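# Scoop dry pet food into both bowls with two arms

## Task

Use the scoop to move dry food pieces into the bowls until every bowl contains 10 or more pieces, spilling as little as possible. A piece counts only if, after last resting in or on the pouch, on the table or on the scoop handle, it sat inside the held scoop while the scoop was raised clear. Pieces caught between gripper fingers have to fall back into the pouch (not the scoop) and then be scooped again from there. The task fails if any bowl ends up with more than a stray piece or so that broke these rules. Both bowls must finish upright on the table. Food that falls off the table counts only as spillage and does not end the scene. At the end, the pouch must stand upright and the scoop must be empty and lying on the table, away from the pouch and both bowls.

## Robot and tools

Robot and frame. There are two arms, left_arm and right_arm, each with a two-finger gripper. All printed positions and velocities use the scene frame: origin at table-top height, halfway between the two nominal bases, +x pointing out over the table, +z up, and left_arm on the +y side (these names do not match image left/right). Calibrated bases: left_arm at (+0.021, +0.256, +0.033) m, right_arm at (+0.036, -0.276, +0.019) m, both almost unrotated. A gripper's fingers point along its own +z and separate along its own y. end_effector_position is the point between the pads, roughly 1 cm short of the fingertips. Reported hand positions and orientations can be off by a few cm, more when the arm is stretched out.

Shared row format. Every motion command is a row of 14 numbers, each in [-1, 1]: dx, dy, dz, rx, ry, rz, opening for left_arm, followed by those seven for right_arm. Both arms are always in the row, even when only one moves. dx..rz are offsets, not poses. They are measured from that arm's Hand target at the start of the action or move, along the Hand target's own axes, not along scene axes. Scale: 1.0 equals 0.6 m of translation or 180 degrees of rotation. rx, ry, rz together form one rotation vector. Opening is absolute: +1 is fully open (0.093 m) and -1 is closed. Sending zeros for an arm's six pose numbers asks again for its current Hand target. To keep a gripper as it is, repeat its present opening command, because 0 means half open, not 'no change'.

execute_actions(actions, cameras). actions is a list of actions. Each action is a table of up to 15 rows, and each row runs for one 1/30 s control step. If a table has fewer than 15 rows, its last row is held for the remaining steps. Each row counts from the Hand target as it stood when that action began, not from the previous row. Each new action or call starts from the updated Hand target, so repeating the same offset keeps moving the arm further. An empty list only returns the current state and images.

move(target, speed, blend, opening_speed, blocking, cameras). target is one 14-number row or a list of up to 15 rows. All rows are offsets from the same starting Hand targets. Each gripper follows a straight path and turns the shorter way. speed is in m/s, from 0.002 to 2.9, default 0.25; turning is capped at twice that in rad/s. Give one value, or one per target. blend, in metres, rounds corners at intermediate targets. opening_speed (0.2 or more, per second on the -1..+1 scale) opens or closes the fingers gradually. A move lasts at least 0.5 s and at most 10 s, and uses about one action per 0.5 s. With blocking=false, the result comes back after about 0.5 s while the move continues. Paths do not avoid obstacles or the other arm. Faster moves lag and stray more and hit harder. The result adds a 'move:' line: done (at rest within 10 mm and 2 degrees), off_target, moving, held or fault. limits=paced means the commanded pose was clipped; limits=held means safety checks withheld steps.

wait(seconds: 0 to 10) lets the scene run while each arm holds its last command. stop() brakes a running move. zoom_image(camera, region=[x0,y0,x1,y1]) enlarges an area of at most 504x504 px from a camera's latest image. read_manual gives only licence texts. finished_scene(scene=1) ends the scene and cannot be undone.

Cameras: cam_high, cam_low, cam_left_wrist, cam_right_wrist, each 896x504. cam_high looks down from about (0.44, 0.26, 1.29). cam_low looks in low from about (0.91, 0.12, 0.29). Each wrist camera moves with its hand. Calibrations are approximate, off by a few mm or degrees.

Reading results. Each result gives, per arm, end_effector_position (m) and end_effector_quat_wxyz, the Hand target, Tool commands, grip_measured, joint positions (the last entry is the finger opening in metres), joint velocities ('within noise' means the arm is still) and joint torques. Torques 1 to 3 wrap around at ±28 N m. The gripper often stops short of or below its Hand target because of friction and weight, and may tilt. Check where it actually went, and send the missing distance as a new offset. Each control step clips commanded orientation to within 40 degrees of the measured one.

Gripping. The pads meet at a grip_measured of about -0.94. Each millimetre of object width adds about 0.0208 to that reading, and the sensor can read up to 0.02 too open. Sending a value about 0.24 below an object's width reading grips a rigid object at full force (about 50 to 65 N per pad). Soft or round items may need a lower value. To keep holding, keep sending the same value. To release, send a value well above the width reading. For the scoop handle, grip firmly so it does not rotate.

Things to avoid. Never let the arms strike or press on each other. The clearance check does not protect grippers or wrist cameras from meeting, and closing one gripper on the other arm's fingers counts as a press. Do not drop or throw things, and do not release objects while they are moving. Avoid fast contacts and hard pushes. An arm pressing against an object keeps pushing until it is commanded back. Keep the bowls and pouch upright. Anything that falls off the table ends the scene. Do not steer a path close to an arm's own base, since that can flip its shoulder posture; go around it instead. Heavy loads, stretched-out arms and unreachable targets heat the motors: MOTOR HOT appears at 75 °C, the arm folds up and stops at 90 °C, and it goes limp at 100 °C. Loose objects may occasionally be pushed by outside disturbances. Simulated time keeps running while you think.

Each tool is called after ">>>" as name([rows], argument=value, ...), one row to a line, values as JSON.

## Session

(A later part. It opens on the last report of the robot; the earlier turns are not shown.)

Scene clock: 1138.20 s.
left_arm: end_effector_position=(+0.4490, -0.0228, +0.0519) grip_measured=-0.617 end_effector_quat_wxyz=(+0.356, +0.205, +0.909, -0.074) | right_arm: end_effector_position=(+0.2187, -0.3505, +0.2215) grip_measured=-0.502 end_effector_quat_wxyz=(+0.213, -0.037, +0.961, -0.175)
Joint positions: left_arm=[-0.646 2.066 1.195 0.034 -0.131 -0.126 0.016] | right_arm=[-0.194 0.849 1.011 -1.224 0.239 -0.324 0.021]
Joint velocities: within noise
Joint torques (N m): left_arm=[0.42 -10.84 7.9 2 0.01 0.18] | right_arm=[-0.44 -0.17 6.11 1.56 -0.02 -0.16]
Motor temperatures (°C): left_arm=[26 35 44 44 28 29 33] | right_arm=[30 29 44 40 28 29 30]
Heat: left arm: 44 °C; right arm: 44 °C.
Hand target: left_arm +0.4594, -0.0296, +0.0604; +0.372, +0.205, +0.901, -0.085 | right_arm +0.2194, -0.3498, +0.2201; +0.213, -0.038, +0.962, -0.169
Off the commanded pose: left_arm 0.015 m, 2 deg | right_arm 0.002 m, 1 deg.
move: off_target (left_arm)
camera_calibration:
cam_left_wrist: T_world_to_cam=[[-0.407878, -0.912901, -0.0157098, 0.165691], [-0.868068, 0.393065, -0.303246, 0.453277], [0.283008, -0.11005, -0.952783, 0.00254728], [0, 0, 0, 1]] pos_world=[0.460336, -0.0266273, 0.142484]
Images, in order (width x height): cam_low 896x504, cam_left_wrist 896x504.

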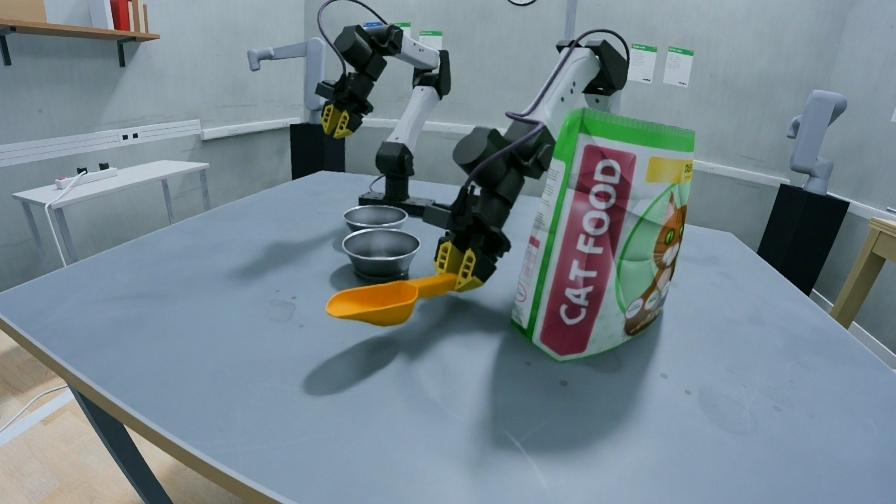

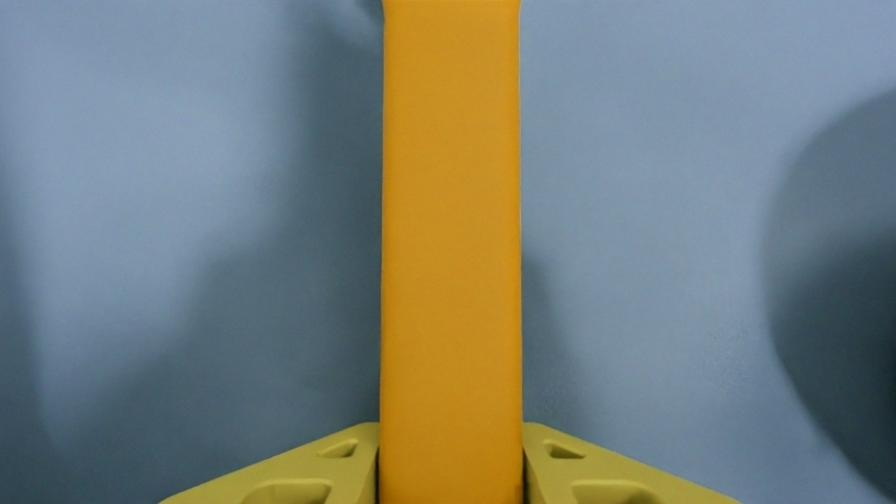

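>>> move([
  [0.0259,0,0.0259,0,0,0,-0.95,0,0,0,0,0,0,-0.5],
  [0.0259,0,0.0259,0,0,0,-0.1,0,0,0,0,0,0,-0.5],
  [0.0259,0,-0.1074,0,0,0,-0.1,0,0,0,0,0,0,-0.5],
  [0.0693,0.0018,-0.0932,0,-0.15,0,-0.1,0,0,0,0,0,0,-0.5],
], speed=[0.05,0.1,0.15,0.2], opening_speed=0.8, cameras=["cam_low","cam_left_wrist"])

>>> zoom_image(camera="cam_low", region=[320, 180, 580, 360])

Scene clock: 1158.90 s.
left_arm: end_effector_position=(+0.3982, +0.0009, +0.0728) grip_measured=-0.102 end_effector_quat_wxyz=(+0.570, +0.179, +0.791, -0.136) | right_arm: end_effector_position=(+0.2187, -0.3505, +0.2215) grip_measured=-0.502 end_effector_quat_wxyz=(+0.213, -0.037, +0.961, -0.175)
Joint positions: left_arm=[-0.694 2.025 0.588 1.111 -0.201 -0.079 0.04] | right_arm=[-0.194 0.849 1.011 -1.224 0.239 -0.324 0.021]
Joint velocities: within noise
Joint torques (N m): left_arm=[-0.38 -7.87 3.67 2.4 -0.23 0.18] | right_arm=[-0.44 -0.12 6.13 1.56 -0.02 -0.16]
Motor temperatures (°C): left_arm=[26 40 44 47 28 29 33] | right_arm=[30 29 44 40 28 29 30]
Heat: left arm: 47 °C; right arm: 44 °C.
Hand target: left_arm +0.3977, +0.0012, +0.0705; +0.572, +0.180, +0.789, -0.130 | right_arm +0.2194, -0.3498, +0.2201; +0.213, -0.038, +0.962, -0.169
Off the commanded pose: left_arm 0.002 m, 1 deg | right_arm 0.002 m, 1 deg.
move: done
camera_calibration:
cam_left_wrist: T_world_to_cam=[[-0.420764, -0.90703, 0.015941, 0.169805], [-0.627299, 0.278215, -0.727388, 0.34124], [0.655327, -0.316058, -0.686042, -0.128067], [0, 0, 0, 1]] pos_world=[0.369432, 0.0186034, 0.157648]
Images, in order (width x height): cam_low 896x504, cam_left_wrist 896x504.

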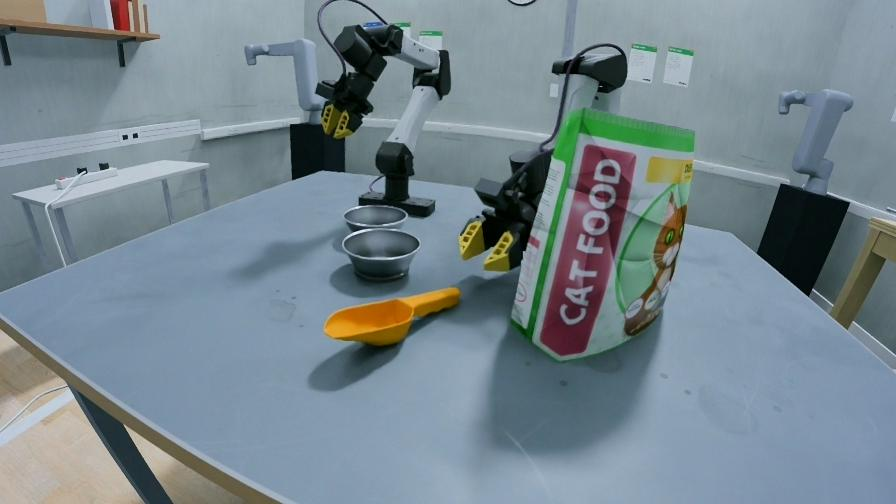

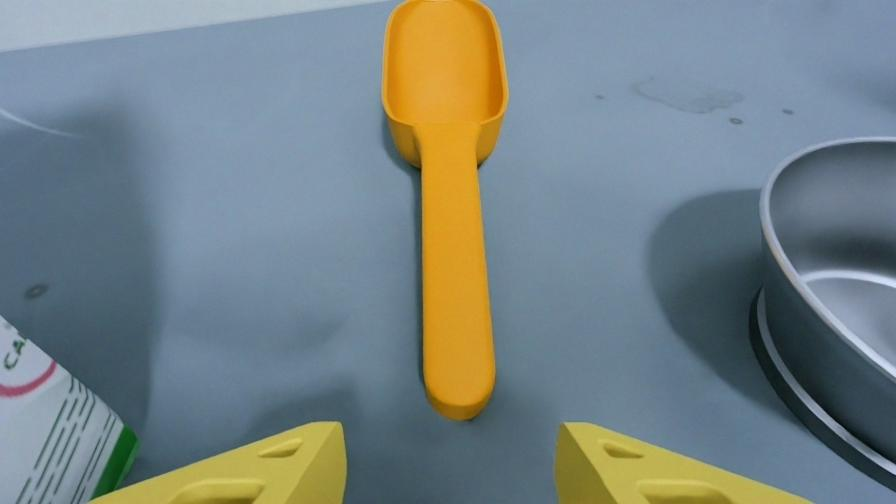

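Scaled by 1.938 from the camera's 896x504 image, which has a finer 1280x720 frame.

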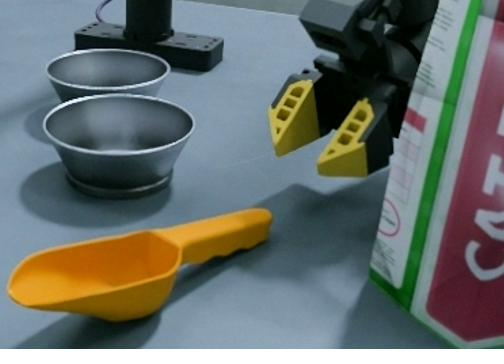

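>>> move([
  [-0.0353,-0.0007,0.1592,0,0.036,0,-0.1,0,0,0,0,0,0,-0.5],
  [0.0122,-0.0007,0.1747,0,0.036,0,-0.1,0,0,0,0,0,0,-0.5],
], speed=[0.12,0.06], cameras=["cam_low","cam_left_wrist"])

>>> zoom_image(camera="cam_low", region=[320, 180, 580, 360])

Scene clock: 1305.63 s.
left_arm: end_effector_position=(+0.4792, -0.0376, +0.0271) grip_measured=-0.102 end_effector_quat_wxyz=(+0.518, +0.185, +0.827, -0.114) | right_arm: end_effector_position=(+0.2187, -0.3505, +0.2215) grip_measured=-0.502 end_effector_quat_wxyz=(+0.213, -0.037, +0.961, -0.175)
Joint positions: left_arm=[-0.646 2.287 1.042 0.786 -0.167 -0.078 0.04] | right_arm=[-0.194 0.849 1.011 -1.224 0.239 -0.324 0.021]
Joint velocities: within noise
Joint torques (N m): left_arm=[0.42 -11.03 6.42 2.31 0.05 0.18] | right_arm=[-0.43 -0.13 6.09 1.56 -0.02 -0.16]
Motor temperatures (°C): left_arm=[26 39 41 58 28 29 30] | right_arm=[30 29 44 40 28 29 30]
Heat: left arm: 58 °C; right arm: 44 °C.
Hand target: left_arm +0.4853, -0.0412, +0.0311; +0.527, +0.187, +0.820, -0.120 | right_arm +0.2194, -0.3498, +0.2201; +0.213, -0.038, +0.962, -0.169
Off the commanded pose: left_arm 0.008 m, 1 deg | right_arm 0.002 m, 1 deg.
move: done
camera_calibration:
cam_left_wrist: T_world_to_cam=[[-0.40622, -0.913775, -0.000911999, 0.162965], [-0.708788, 0.315722, -0.630825, 0.407408], [0.57672, -0.255607, -0.775925, -0.182342], [0, 0, 0, 1]] pos_world=[0.460126, -0.0263218, 0.115668]
Images, in order (width x height): cam_low 896x504, cam_left_wrist 896x504.

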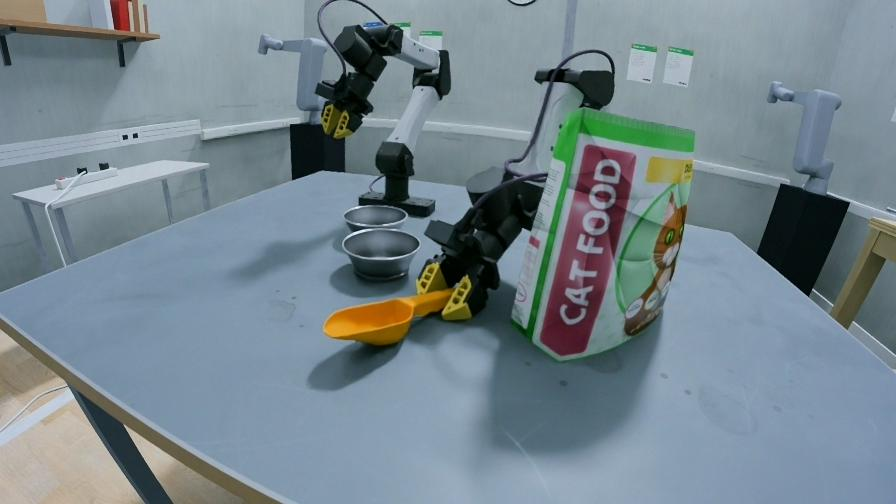

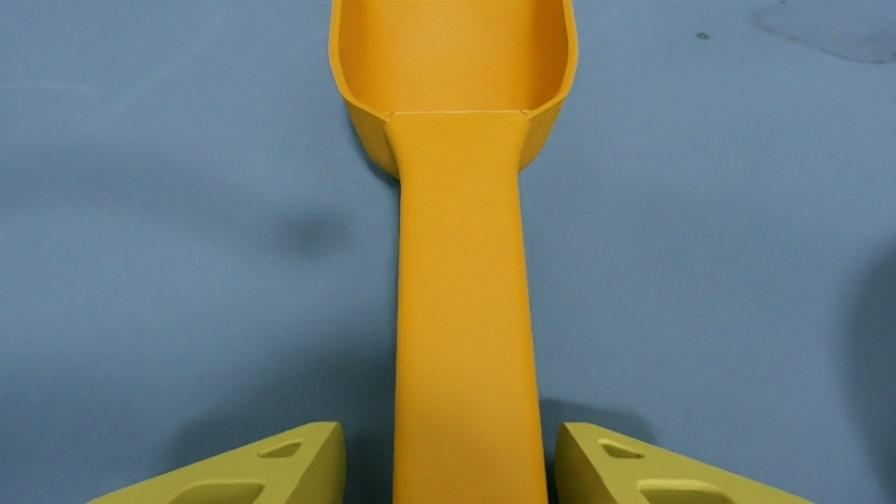

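Scaled by 1.938 from the camera's 896x504 image, which has a finer 1280x720 frame.

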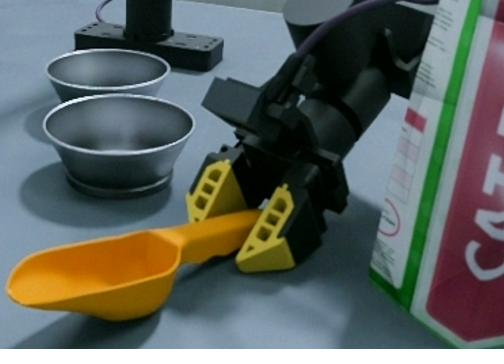

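>>> move([
  [0,-0.005,0,0,0,0,-0.1,0,0,0,0,0,0,-0.5],
  [0,-0.005,0,0,0,0,-0.97,0,0,0,0,0,0,-0.5],
  [-0.1818,0,-0.083,0,0,0,-0.97,0,0,0,0,0,0,-0.5],
], speed=[0.06,0.1,0.15], opening_speed=0.8, cameras=["cam_low","cam_left_wrist"])

>>> zoom_image(camera="cam_low", region=[280, 140, 580, 340])

Scene clock: 1340.73 s.
left_arm: end_effector_position=(+0.4797, -0.0380, +0.1256) grip_measured=-0.615 end_effector_quat_wxyz=(+0.506, +0.188, +0.834, -0.109) | right_arm: end_effector_position=(+0.2187, -0.3505, +0.2215) grip_measured=-0.502 end_effector_quat_wxyz=(+0.213, -0.037, +0.961, -0.175)
Joint positions: left_arm=[-0.646 1.997 1.124 0.383 -0.166 -0.077 0.016] | right_arm=[-0.194 0.849 1.011 -1.224 0.239 -0.324 0.021]
Joint velocities: within noise
Joint torques (N m): left_arm=[0.42 -14.05 7.82 2.17 0.04 0.2] | right_arm=[-0.44 -0.13 6.13 1.57 -0.02 -0.17]
Motor temperatures (°C): left_arm=[26 44 43 55 28 29 30] | right_arm=[30 29 43 40 28 29 30]
Heat: left arm: 55 °C; right arm: 43 °C.
Hand target: left_arm +0.4854, -0.0413, +0.1511; +0.527, +0.187, +0.820, -0.120 | right_arm +0.2194, -0.3498, +0.2201; +0.213, -0.038, +0.962, -0.169
Off the commanded pose: left_arm 0.026 m, 3 deg | right_arm 0.002 m, 1 deg.
move: off_target (left_arm)
camera_calibration:
cam_left_wrist: T_world_to_cam=[[-0.407043, -0.913382, -0.00704026, 0.163901], [-0.723888, 0.327278, -0.607351, 0.474747], [0.557047, -0.242122, -0.794402, -0.0939945], [0, 0, 0, 1]] pos_world=[0.462737, -0.0284284, 0.214822]
Images, in order (width x height): cam_low 896x504, cam_left_wrist 896x504.

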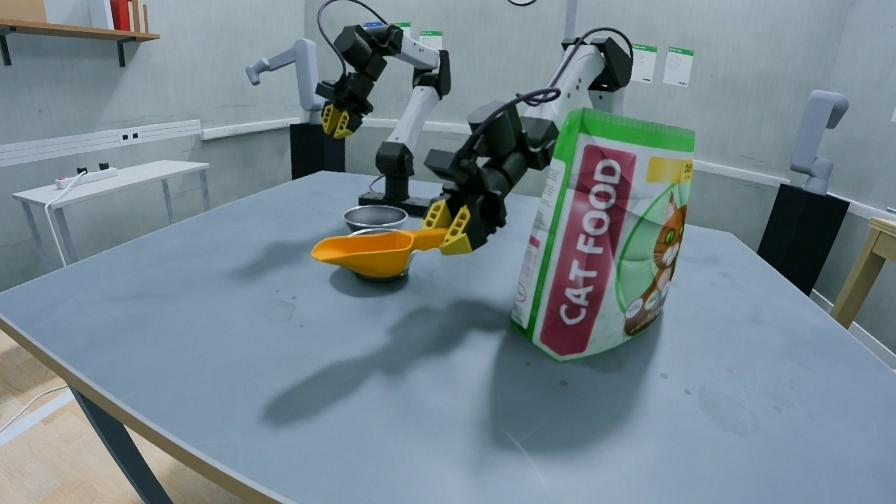

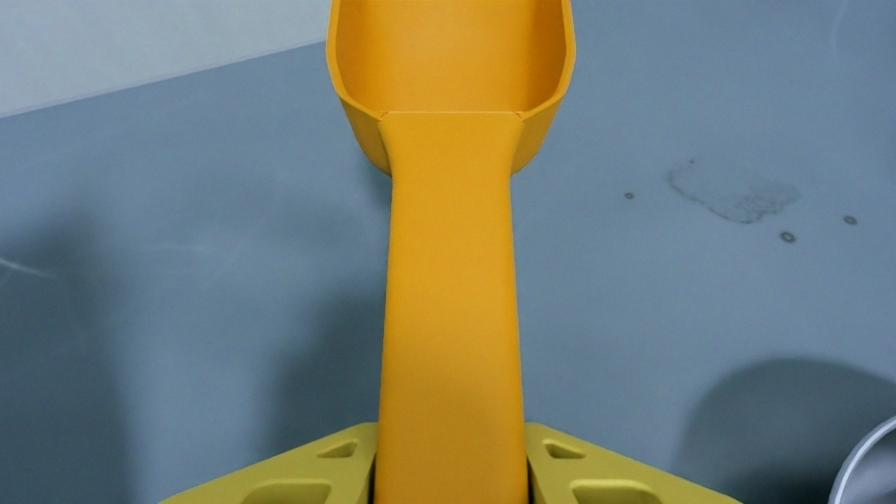

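Scaled by 1.680 from the camera's 896x504 image, which has a finer 1280x720 frame.

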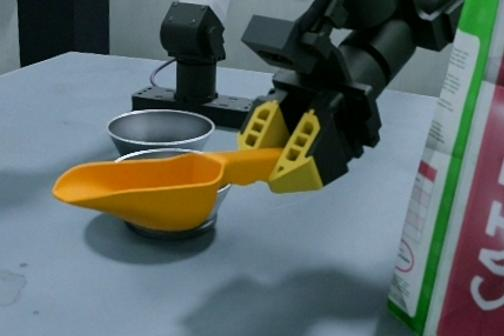

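>>> move([
  [-0.2263,0.004,-0.5225,0,0.1,0,-0.97,0,0,0,0,0,0,-0.5],
  [-0.1687,0.311,-0.6482,0,0.1,0,-0.97,0,0,0,0,0,0,-0.5],
], speed=0.3, blend=[0.04,0], cameras=["cam_high","cam_low","cam_left_wrist"])

>>> zoom_image(camera="cam_high", region=[370, 110, 510, 240])

Scene clock: 1350.23 s.
left_arm: end_effector_position=(+0.2837, +0.2626, +0.3981) grip_measured=-0.615 end_effector_quat_wxyz=(+0.383, +0.197, +0.898, -0.088) | right_arm: end_effector_position=(+0.2187, -0.3505, +0.2215) grip_measured=-0.502 end_effector_quat_wxyz=(+0.213, -0.037, +0.961, -0.175)
Joint positions: left_arm=[0.339 1.263 1.795 -1.477 0.548 0.616 0.016] | right_arm=[-0.194 0.849 1.011 -1.224 0.239 -0.324 0.021]
Joint velocities: within noise
Joint torques (N m): left_arm=[0.42 -2.54 7.05 1.5 0.45 0.19] | right_arm=[-0.42 -0.16 6.15 1.57 -0.02 -0.16]
Motor temperatures (°C): left_arm=[26 44 43 54 28 29 31] | right_arm=[30 29 43 40 28 29 30]
Heat: left arm: 54 °C; right arm: 43 °C.
Hand target: left_arm +0.2852, +0.2617, +0.4049; +0.392, +0.203, +0.893, -0.089 | right_arm +0.2194, -0.3498, +0.2201; +0.213, -0.038, +0.962, -0.169
Off the commanded pose: left_arm 0.007 m, 1 deg | right_arm 0.002 m, 1 deg.
move: done
camera_calibration:
cam_left_wrist: T_world_to_cam=[[-0.404642, -0.91447, 0.00296258, 0.356372], [-0.852874, 0.376214, -0.362034, 0.326098], [0.329955, -0.149021, -0.93216, 0.399255], [0, 0, 0, 1]] pos_world=[0.290587, 0.262707, 0.489173]
Images, in order (width x height): cam_high 896x504, cam_low 896x504, cam_left_wrist 896x504.

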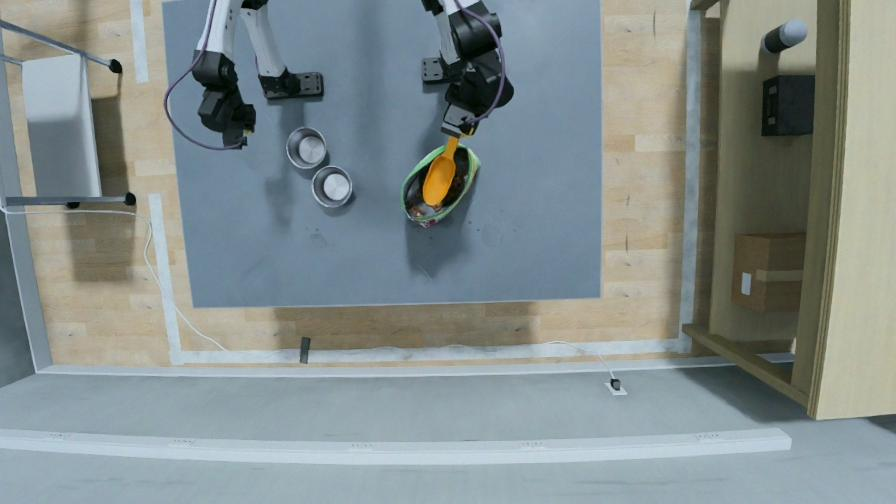

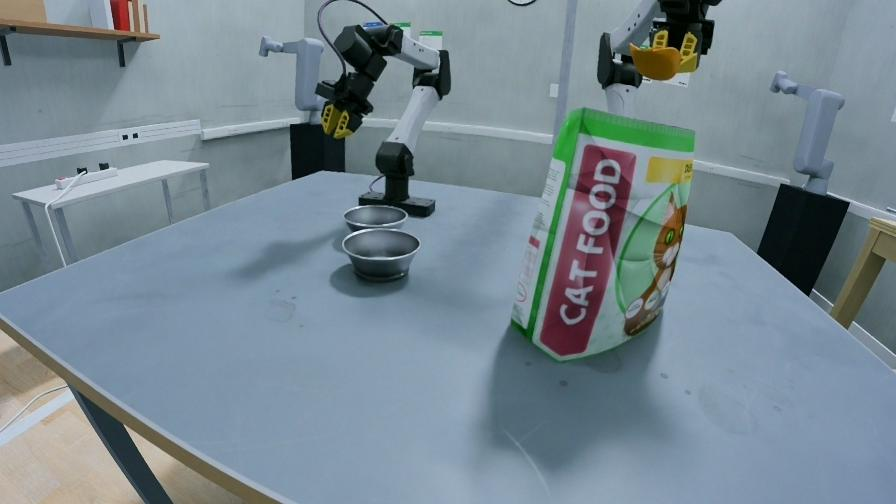

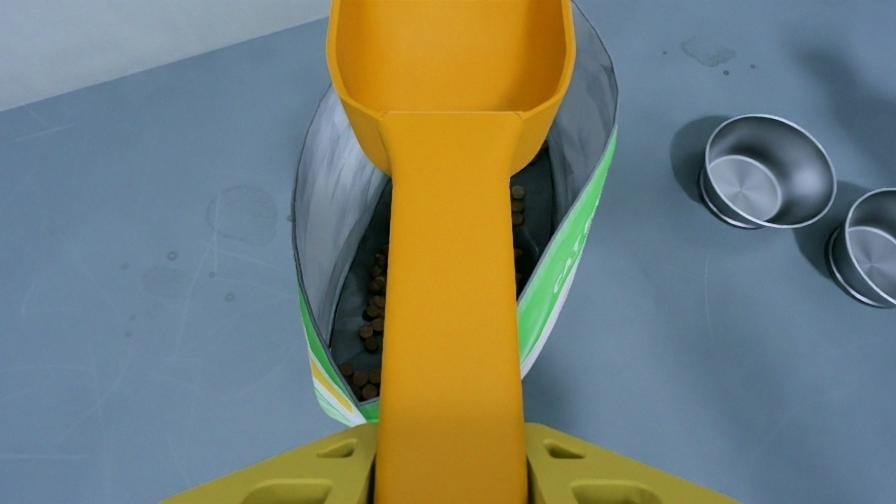

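Scaled by 3.600 from the camera's 896x504 image, which has a finer 1280x720 frame.

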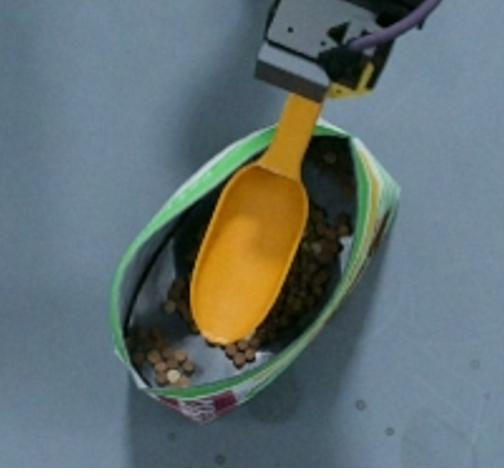

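>>> move([
  [0.0367,0.0248,0.1077,0.0295,0.0665,0.0335,-0.97,0,0,0,0,0,0,-0.5],
  [0.0743,0.0206,0.1775,0.0257,0.1387,0.0368,-0.97,0,0,0,0,0,0,-0.5],
], speed=0.12, blend=[0.02,0], cameras=["cam_high","cam_low","cam_left_wrist"])

>>> zoom_image(camera="cam_high", region=[370, 110, 510, 240])

Scene clock: 1376.67 s.
left_arm: end_effector_position=(+0.3358, +0.2512, +0.3042) grip_measured=-0.615 end_effector_quat_wxyz=(+0.197, +0.286, +0.936, -0.059) | right_arm: end_effector_position=(+0.2187, -0.3505, +0.2215) grip_measured=-0.502 end_effector_quat_wxyz=(+0.213, -0.037, +0.961, -0.175)
Joint positions: left_arm=[0.1 1.55 1.795 -1.495 0.266 0.676 0.016] | right_arm=[-0.194 0.849 1.011 -1.224 0.239 -0.324 0.021]
Joint velocities: within noise
Joint torques (N m): left_arm=[-0.39 -6.15 5.07 0.95 -0.01 0.05] | right_arm=[-0.42 -0.16 6.12 1.57 -0.02 -0.16]
Motor temperatures (°C): left_arm=[26 39 44 51 28 29 31] | right_arm=[30 29 43 40 28 29 30]
Heat: left arm: 51 °C; right arm: 43 °C.
Hand target: left_arm +0.3341, +0.2519, +0.3000; +0.186, +0.284, +0.939, -0.056 | right_arm +0.2194, -0.3498, +0.2201; +0.213, -0.038, +0.962, -0.169
Off the commanded pose: left_arm 0.005 m, 1 deg | right_arm 0.002 m, 1 deg.
move: done
camera_calibration:
cam_left_wrist: T_world_to_cam=[[-0.545568, -0.837962, -0.0132472, 0.400325], [-0.837985, 0.545226, 0.0225961, 0.176336], [-0.011712, 0.0234287, -0.999657, 0.384826], [0, 0, 0, 1]] pos_world=[0.370678, 0.230298, 0.386012]
Images, in order (width x height): cam_high 896x504, cam_low 896x504, cam_left_wrist 896x504.

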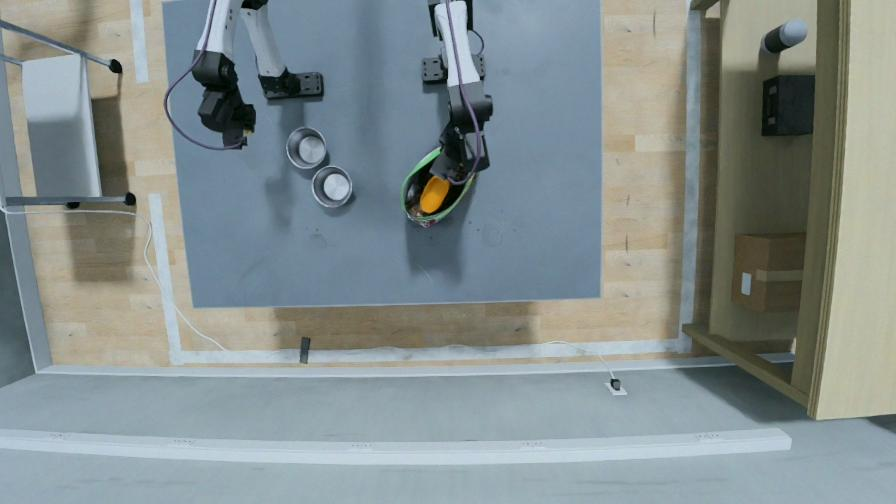

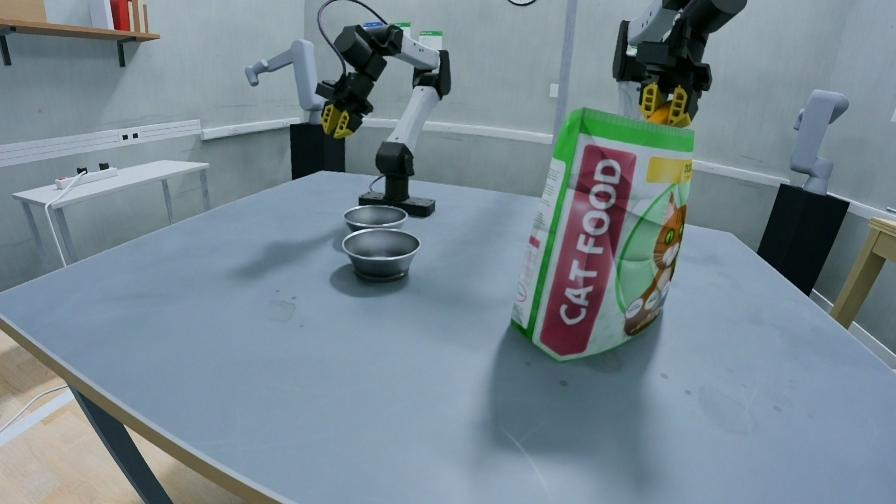

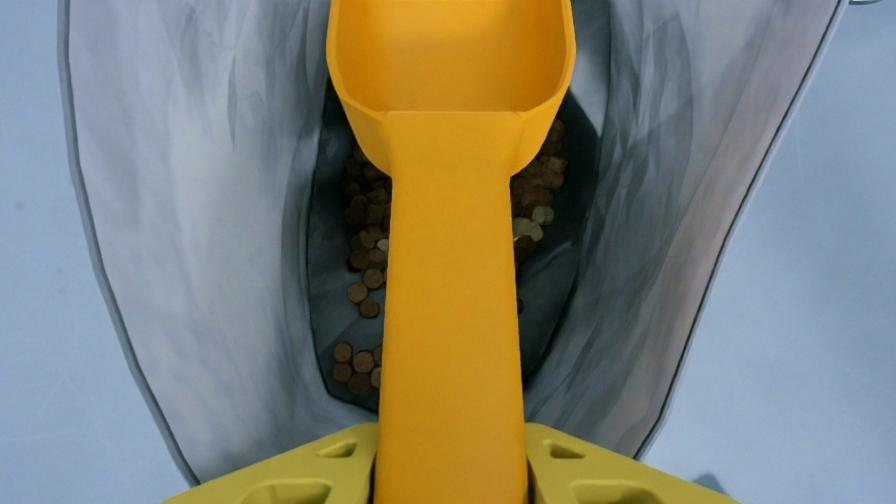

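Scaled by 3.600 from the camera's 896x504 image, which has a finer 1280x720 frame.

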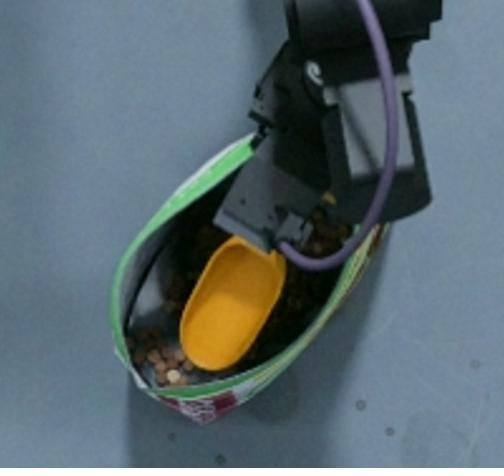

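>>> move([
  [0.0115,0,0.0062,0,0.0222,0,-0.97,0,0,0,0,0,0,-0.5],
  [-0.0183,0,0.0433,0,-0.0111,0,-0.97,0,0,0,0,0,0,-0.5],
  [-0.0277,0,0.0867,0,-0.0667,0,-0.97,0,0,0,0,0,0,-0.5],
], speed=0.07, blend=[0,0.01,0], cameras=["cam_high","cam_low","cam_left_wrist"])

>>> zoom_image(camera="cam_high", region=[370, 110, 510, 240])

Scene clock: 1412.47 s.
left_arm: end_effector_position=(+0.3627, +0.2342, +0.2579) grip_measured=-0.615 end_effector_quat_wxyz=(+0.274, +0.282, +0.916, -0.077) | right_arm: end_effector_position=(+0.2187, -0.3505, +0.2215) grip_measured=-0.502 end_effector_quat_wxyz=(+0.213, -0.037, +0.961, -0.175)
Joint positions: left_arm=[0.079 1.445 1.428 -1.084 0.349 0.618 0.016] | right_arm=[-0.194 0.849 1.011 -1.224 0.239 -0.324 0.021]
Joint velocities: within noise
Joint torques (N m): left_arm=[0.43 -7.08 4.92 1.47 0.43 -0.01] | right_arm=[-0.43 -0.13 6.13 1.56 -0.01 -0.16]
Motor temperatures (°C): left_arm=[26 38 43 48 28 29 32] | right_arm=[30 29 43 40 28 29 30]
Heat: left arm: 48 °C; right arm: 43 °C.
Hand target: left_arm +0.3633, +0.2325, +0.2581; +0.283, +0.276, +0.914, -0.086 | right_arm +0.2194, -0.3498, +0.2201; +0.213, -0.038, +0.962, -0.169
Off the commanded pose: left_arm 0.002 m, 2 deg | right_arm 0.002 m, 1 deg.
move: done
camera_calibration:
cam_left_wrist: T_world_to_cam=[[-0.544276, -0.838635, -0.0213172, 0.401932], [-0.828807, 0.541482, -0.140985, 0.248901], [0.129778, -0.059067, -0.989782, 0.30463], [0, 0, 0, 1]] pos_world=[0.385518, 0.220293, 0.345177]
Images, in order (width x height): cam_high 896x504, cam_low 896x504, cam_left_wrist 896x504.

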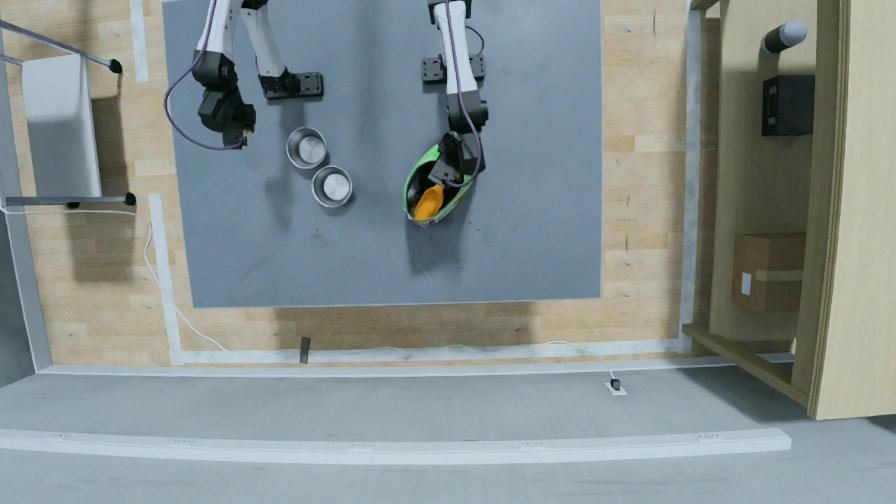

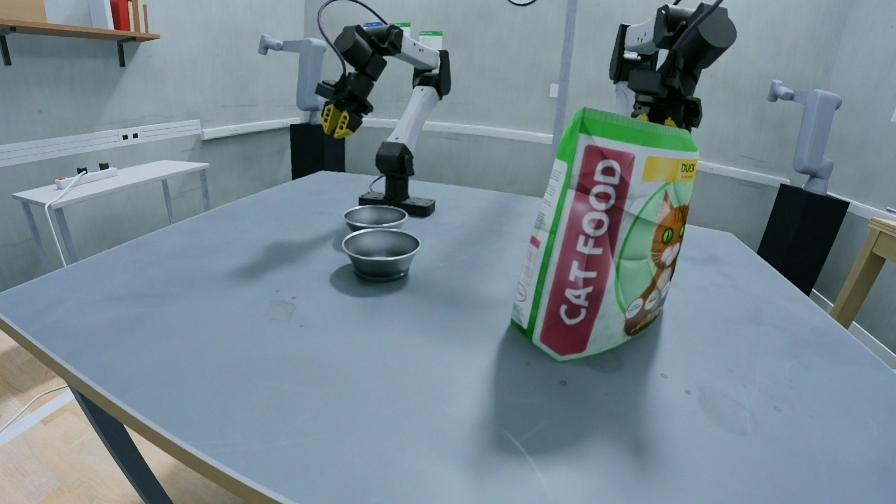

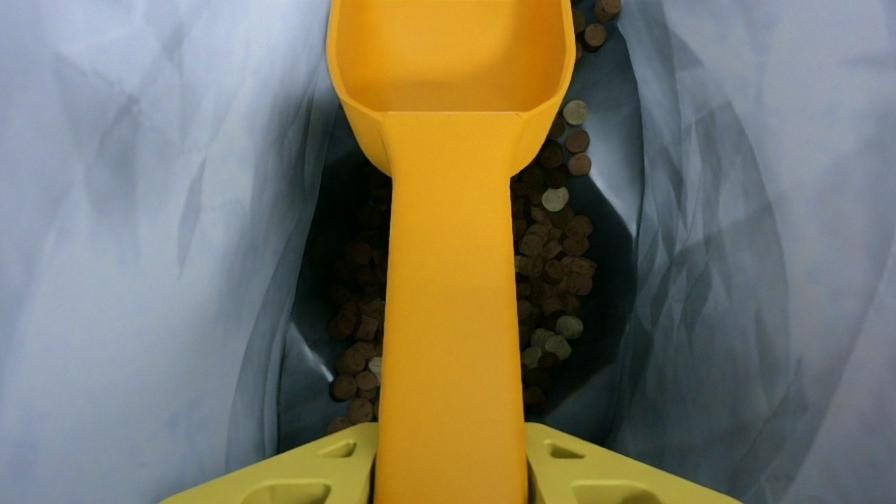

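Scaled by 3.600 from the camera's 896x504 image, which has a finer 1280x720 frame.

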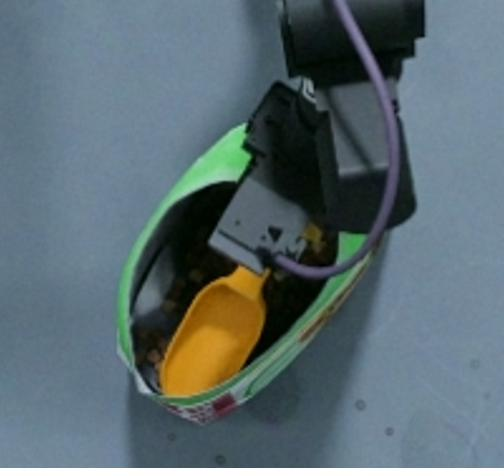

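>>> move([
  [0.0057,0,-0.1092,0,0.0589,0,-0.97,0,0,0,0,0,0,-0.5],
  [0.0455,0,-0.0457,0,0.1311,0,-0.97,0,0,0,0,0,0,-0.5],
], speed=0.08, blend=[0.01,0], cameras=["cam_high","cam_low","cam_left_wrist"])

>>> zoom_image(camera="cam_high", region=[370, 110, 510, 240])

Scene clock: 1443.27 s.
left_arm: end_effector_position=(+0.3454, +0.2474, +0.2750) grip_measured=-0.615 end_effector_quat_wxyz=(+0.133, +0.296, +0.945, -0.032) | right_arm: end_effector_position=(+0.2187, -0.3505, +0.2215) grip_measured=-0.502 end_effector_quat_wxyz=(+0.213, -0.037, +0.961, -0.175)
Joint positions: left_arm=[0.026 1.636 1.798 -1.503 0.152 0.641 0.016] | right_arm=[-0.194 0.849 1.011 -1.224 0.239 -0.324 0.021]
Joint velocities: within noise
Joint torques (N m): left_arm=[0.09 -6.45 5.09 0.27 -0.31 0.03] | right_arm=[-0.42 -0.13 6.15 1.57 -0.02 -0.17]
Motor temperatures (°C): left_arm=[26 39 43 48 28 29 32] | right_arm=[30 28 43 40 28 29 30]
Heat: left arm: 48 °C; right arm: 43 °C.
Hand target: left_arm +0.3316, +0.2535, +0.2655; +0.090, +0.288, +0.953, -0.027 | right_arm +0.2194, -0.3498, +0.2201; +0.213, -0.038, +0.962, -0.169
Off the commanded pose: left_arm 0.018 m, 5 deg | right_arm 0.002 m, 1 deg.
move: off_target (left_arm)
camera_calibration:
cam_left_wrist: T_world_to_cam=[[-0.555936, -0.83068, -0.0300988, 0.408307], [-0.82286, 0.544856, 0.161349, 0.143843], [-0.11763, 0.114467, -0.986438, 0.366235], [0, 0, 0, 1]] pos_world=[0.388435, 0.218877, 0.350349]
Images, in order (width x height): cam_high 896x504, cam_low 896x504, cam_left_wrist 896x504.

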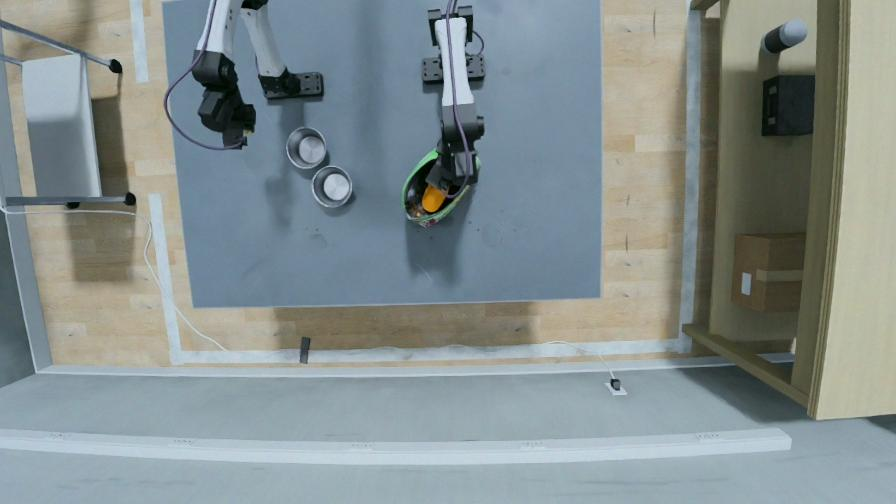

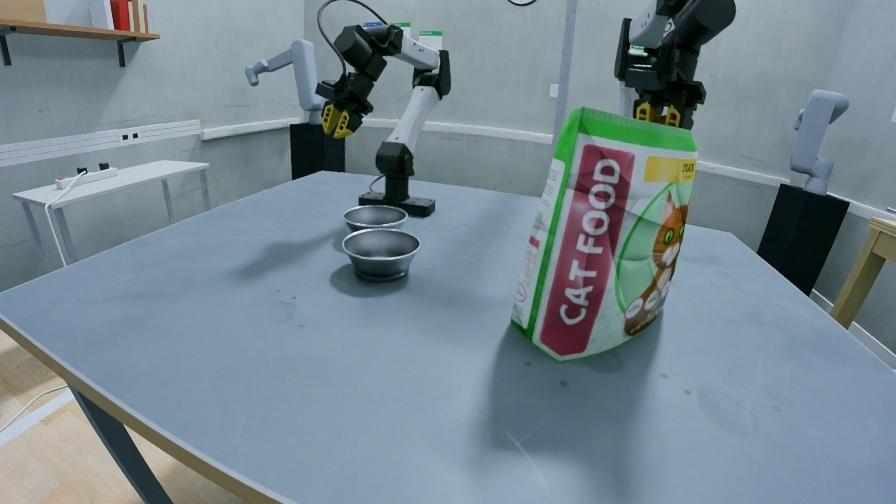

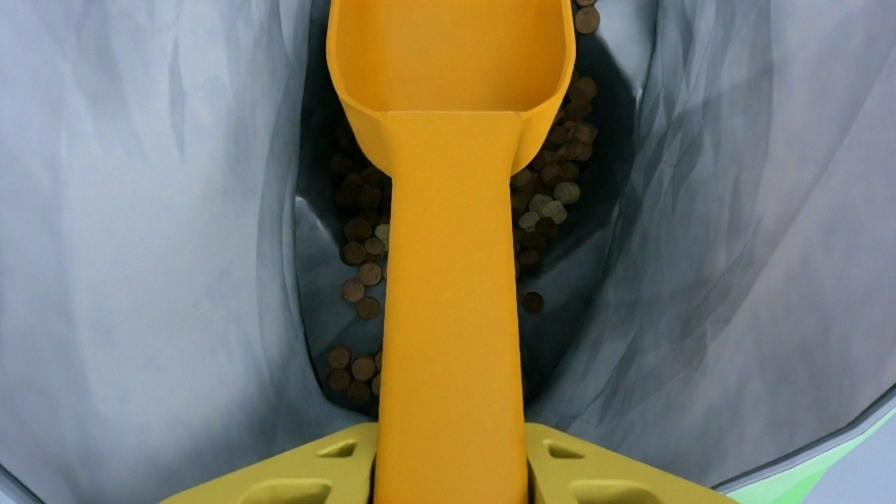

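Scaled by 3.600 from the camera's 896x504 image, which has a finer 1280x720 frame.

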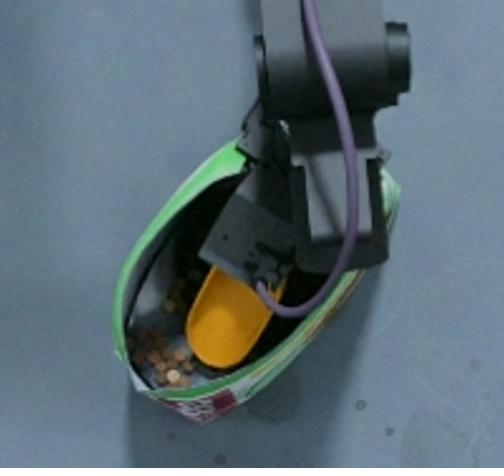

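>>> move([
  [-0.0158,0,0.0235,0,-0.0056,0,-0.97,0,0,0,0,0,0,-0.5],
  [-0.0378,0,0.0505,0,-0.05,0,-0.97,0,0,0,0,0,0,-0.5],
  [-0.0543,0,0.0963,0,-0.1056,0,-0.97,0,0,0,0,0,0,-0.5],
], speed=0.07, blend=[0,0.01,0], cameras=["cam_high","cam_low","cam_left_wrist"])

>>> zoom_image(camera="cam_high", region=[370, 110, 510, 240])

Scene clock: 1460.13 s.
left_arm: end_effector_position=(+0.3667, +0.2298, +0.2232) grip_measured=-0.615 end_effector_quat_wxyz=(+0.250, +0.288, +0.922, -0.068) | right_arm: end_effector_position=(+0.2187, -0.3505, +0.2215) grip_measured=-0.502 end_effector_quat_wxyz=(+0.213, -0.037, +0.961, -0.175)
Joint positions: left_arm=[0.043 1.47 1.335 -1 0.302 0.607 0.016] | right_arm=[-0.194 0.849 1.011 -1.224 0.239 -0.324 0.021]
Joint velocities: within noise
Joint torques (N m): left_arm=[0.34 -5.9 4.42 1.43 0.25 -0.04] | right_arm=[-0.43 -0.14 6.12 1.56 -0.02 -0.17]
Motor temperatures (°C): left_arm=[26 38 42 45 28 29 32] | right_arm=[30 28 43 40 28 29 30]
Heat: left arm: 45 °C; right arm: 43 °C.
Hand target: left_arm +0.3673, +0.2298, +0.2148; +0.246, +0.280, +0.925, -0.074 | right_arm +0.2194, -0.3498, +0.2201; +0.213, -0.038, +0.962, -0.169
Off the commanded pose: left_arm 0.008 m, 1 deg | right_arm 0.002 m, 1 deg.
move: done
camera_calibration:
cam_left_wrist: T_world_to_cam=[[-0.550388, -0.834448, -0.0277254, 0.402251], [-0.83017, 0.550495, -0.0881608, 0.236336], [0.0888284, -0.0255058, -0.99572, 0.278245], [0, 0, 0, 1]] pos_world=[0.392877, 0.212653, 0.309042]
Images, in order (width x height): cam_high 896x504, cam_low 896x504, cam_left_wrist 896x504.

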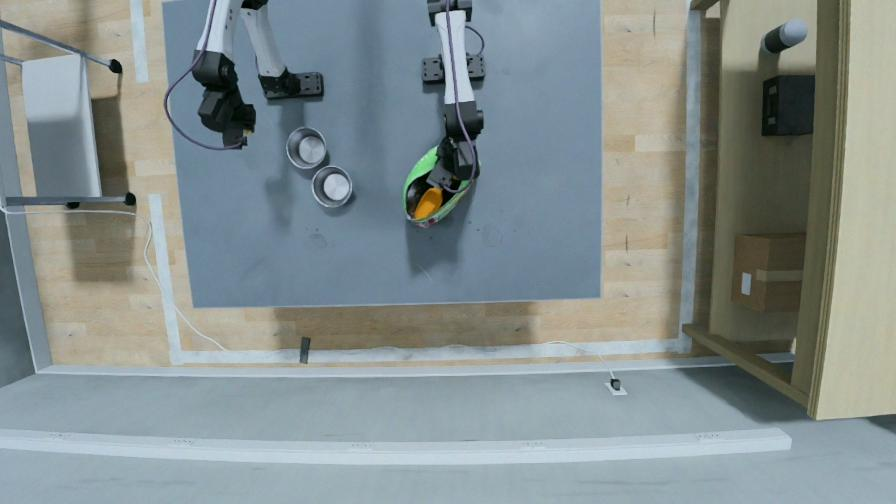

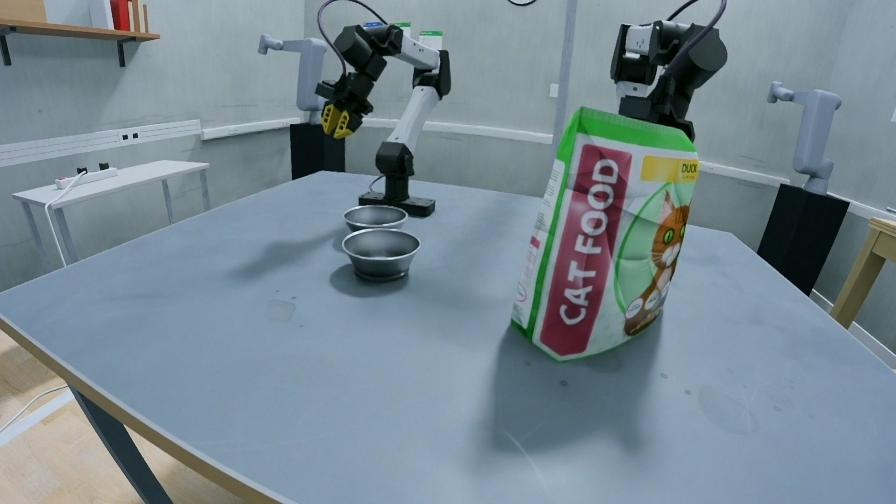

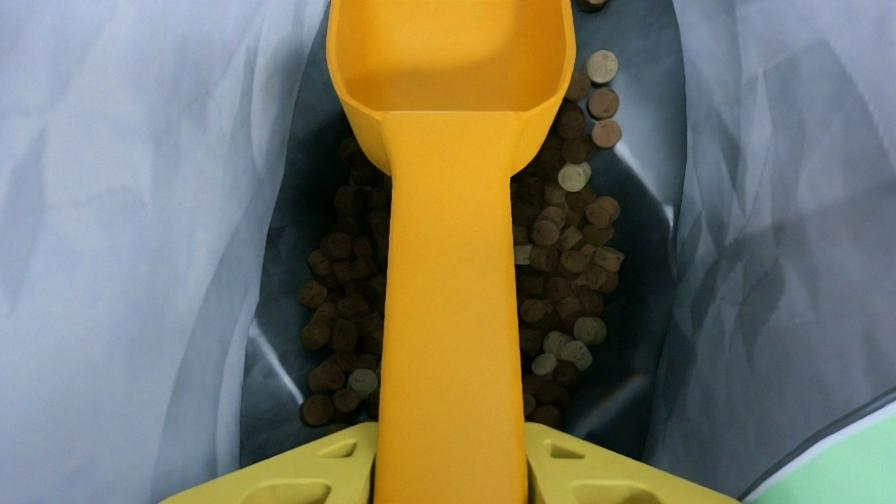

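Scaled by 3.600 from the camera's 896x504 image, which has a finer 1280x720 frame.

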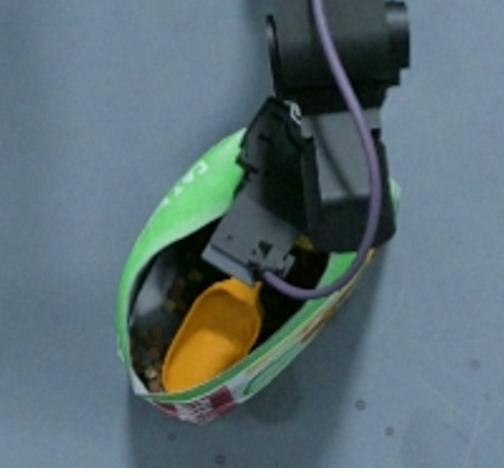

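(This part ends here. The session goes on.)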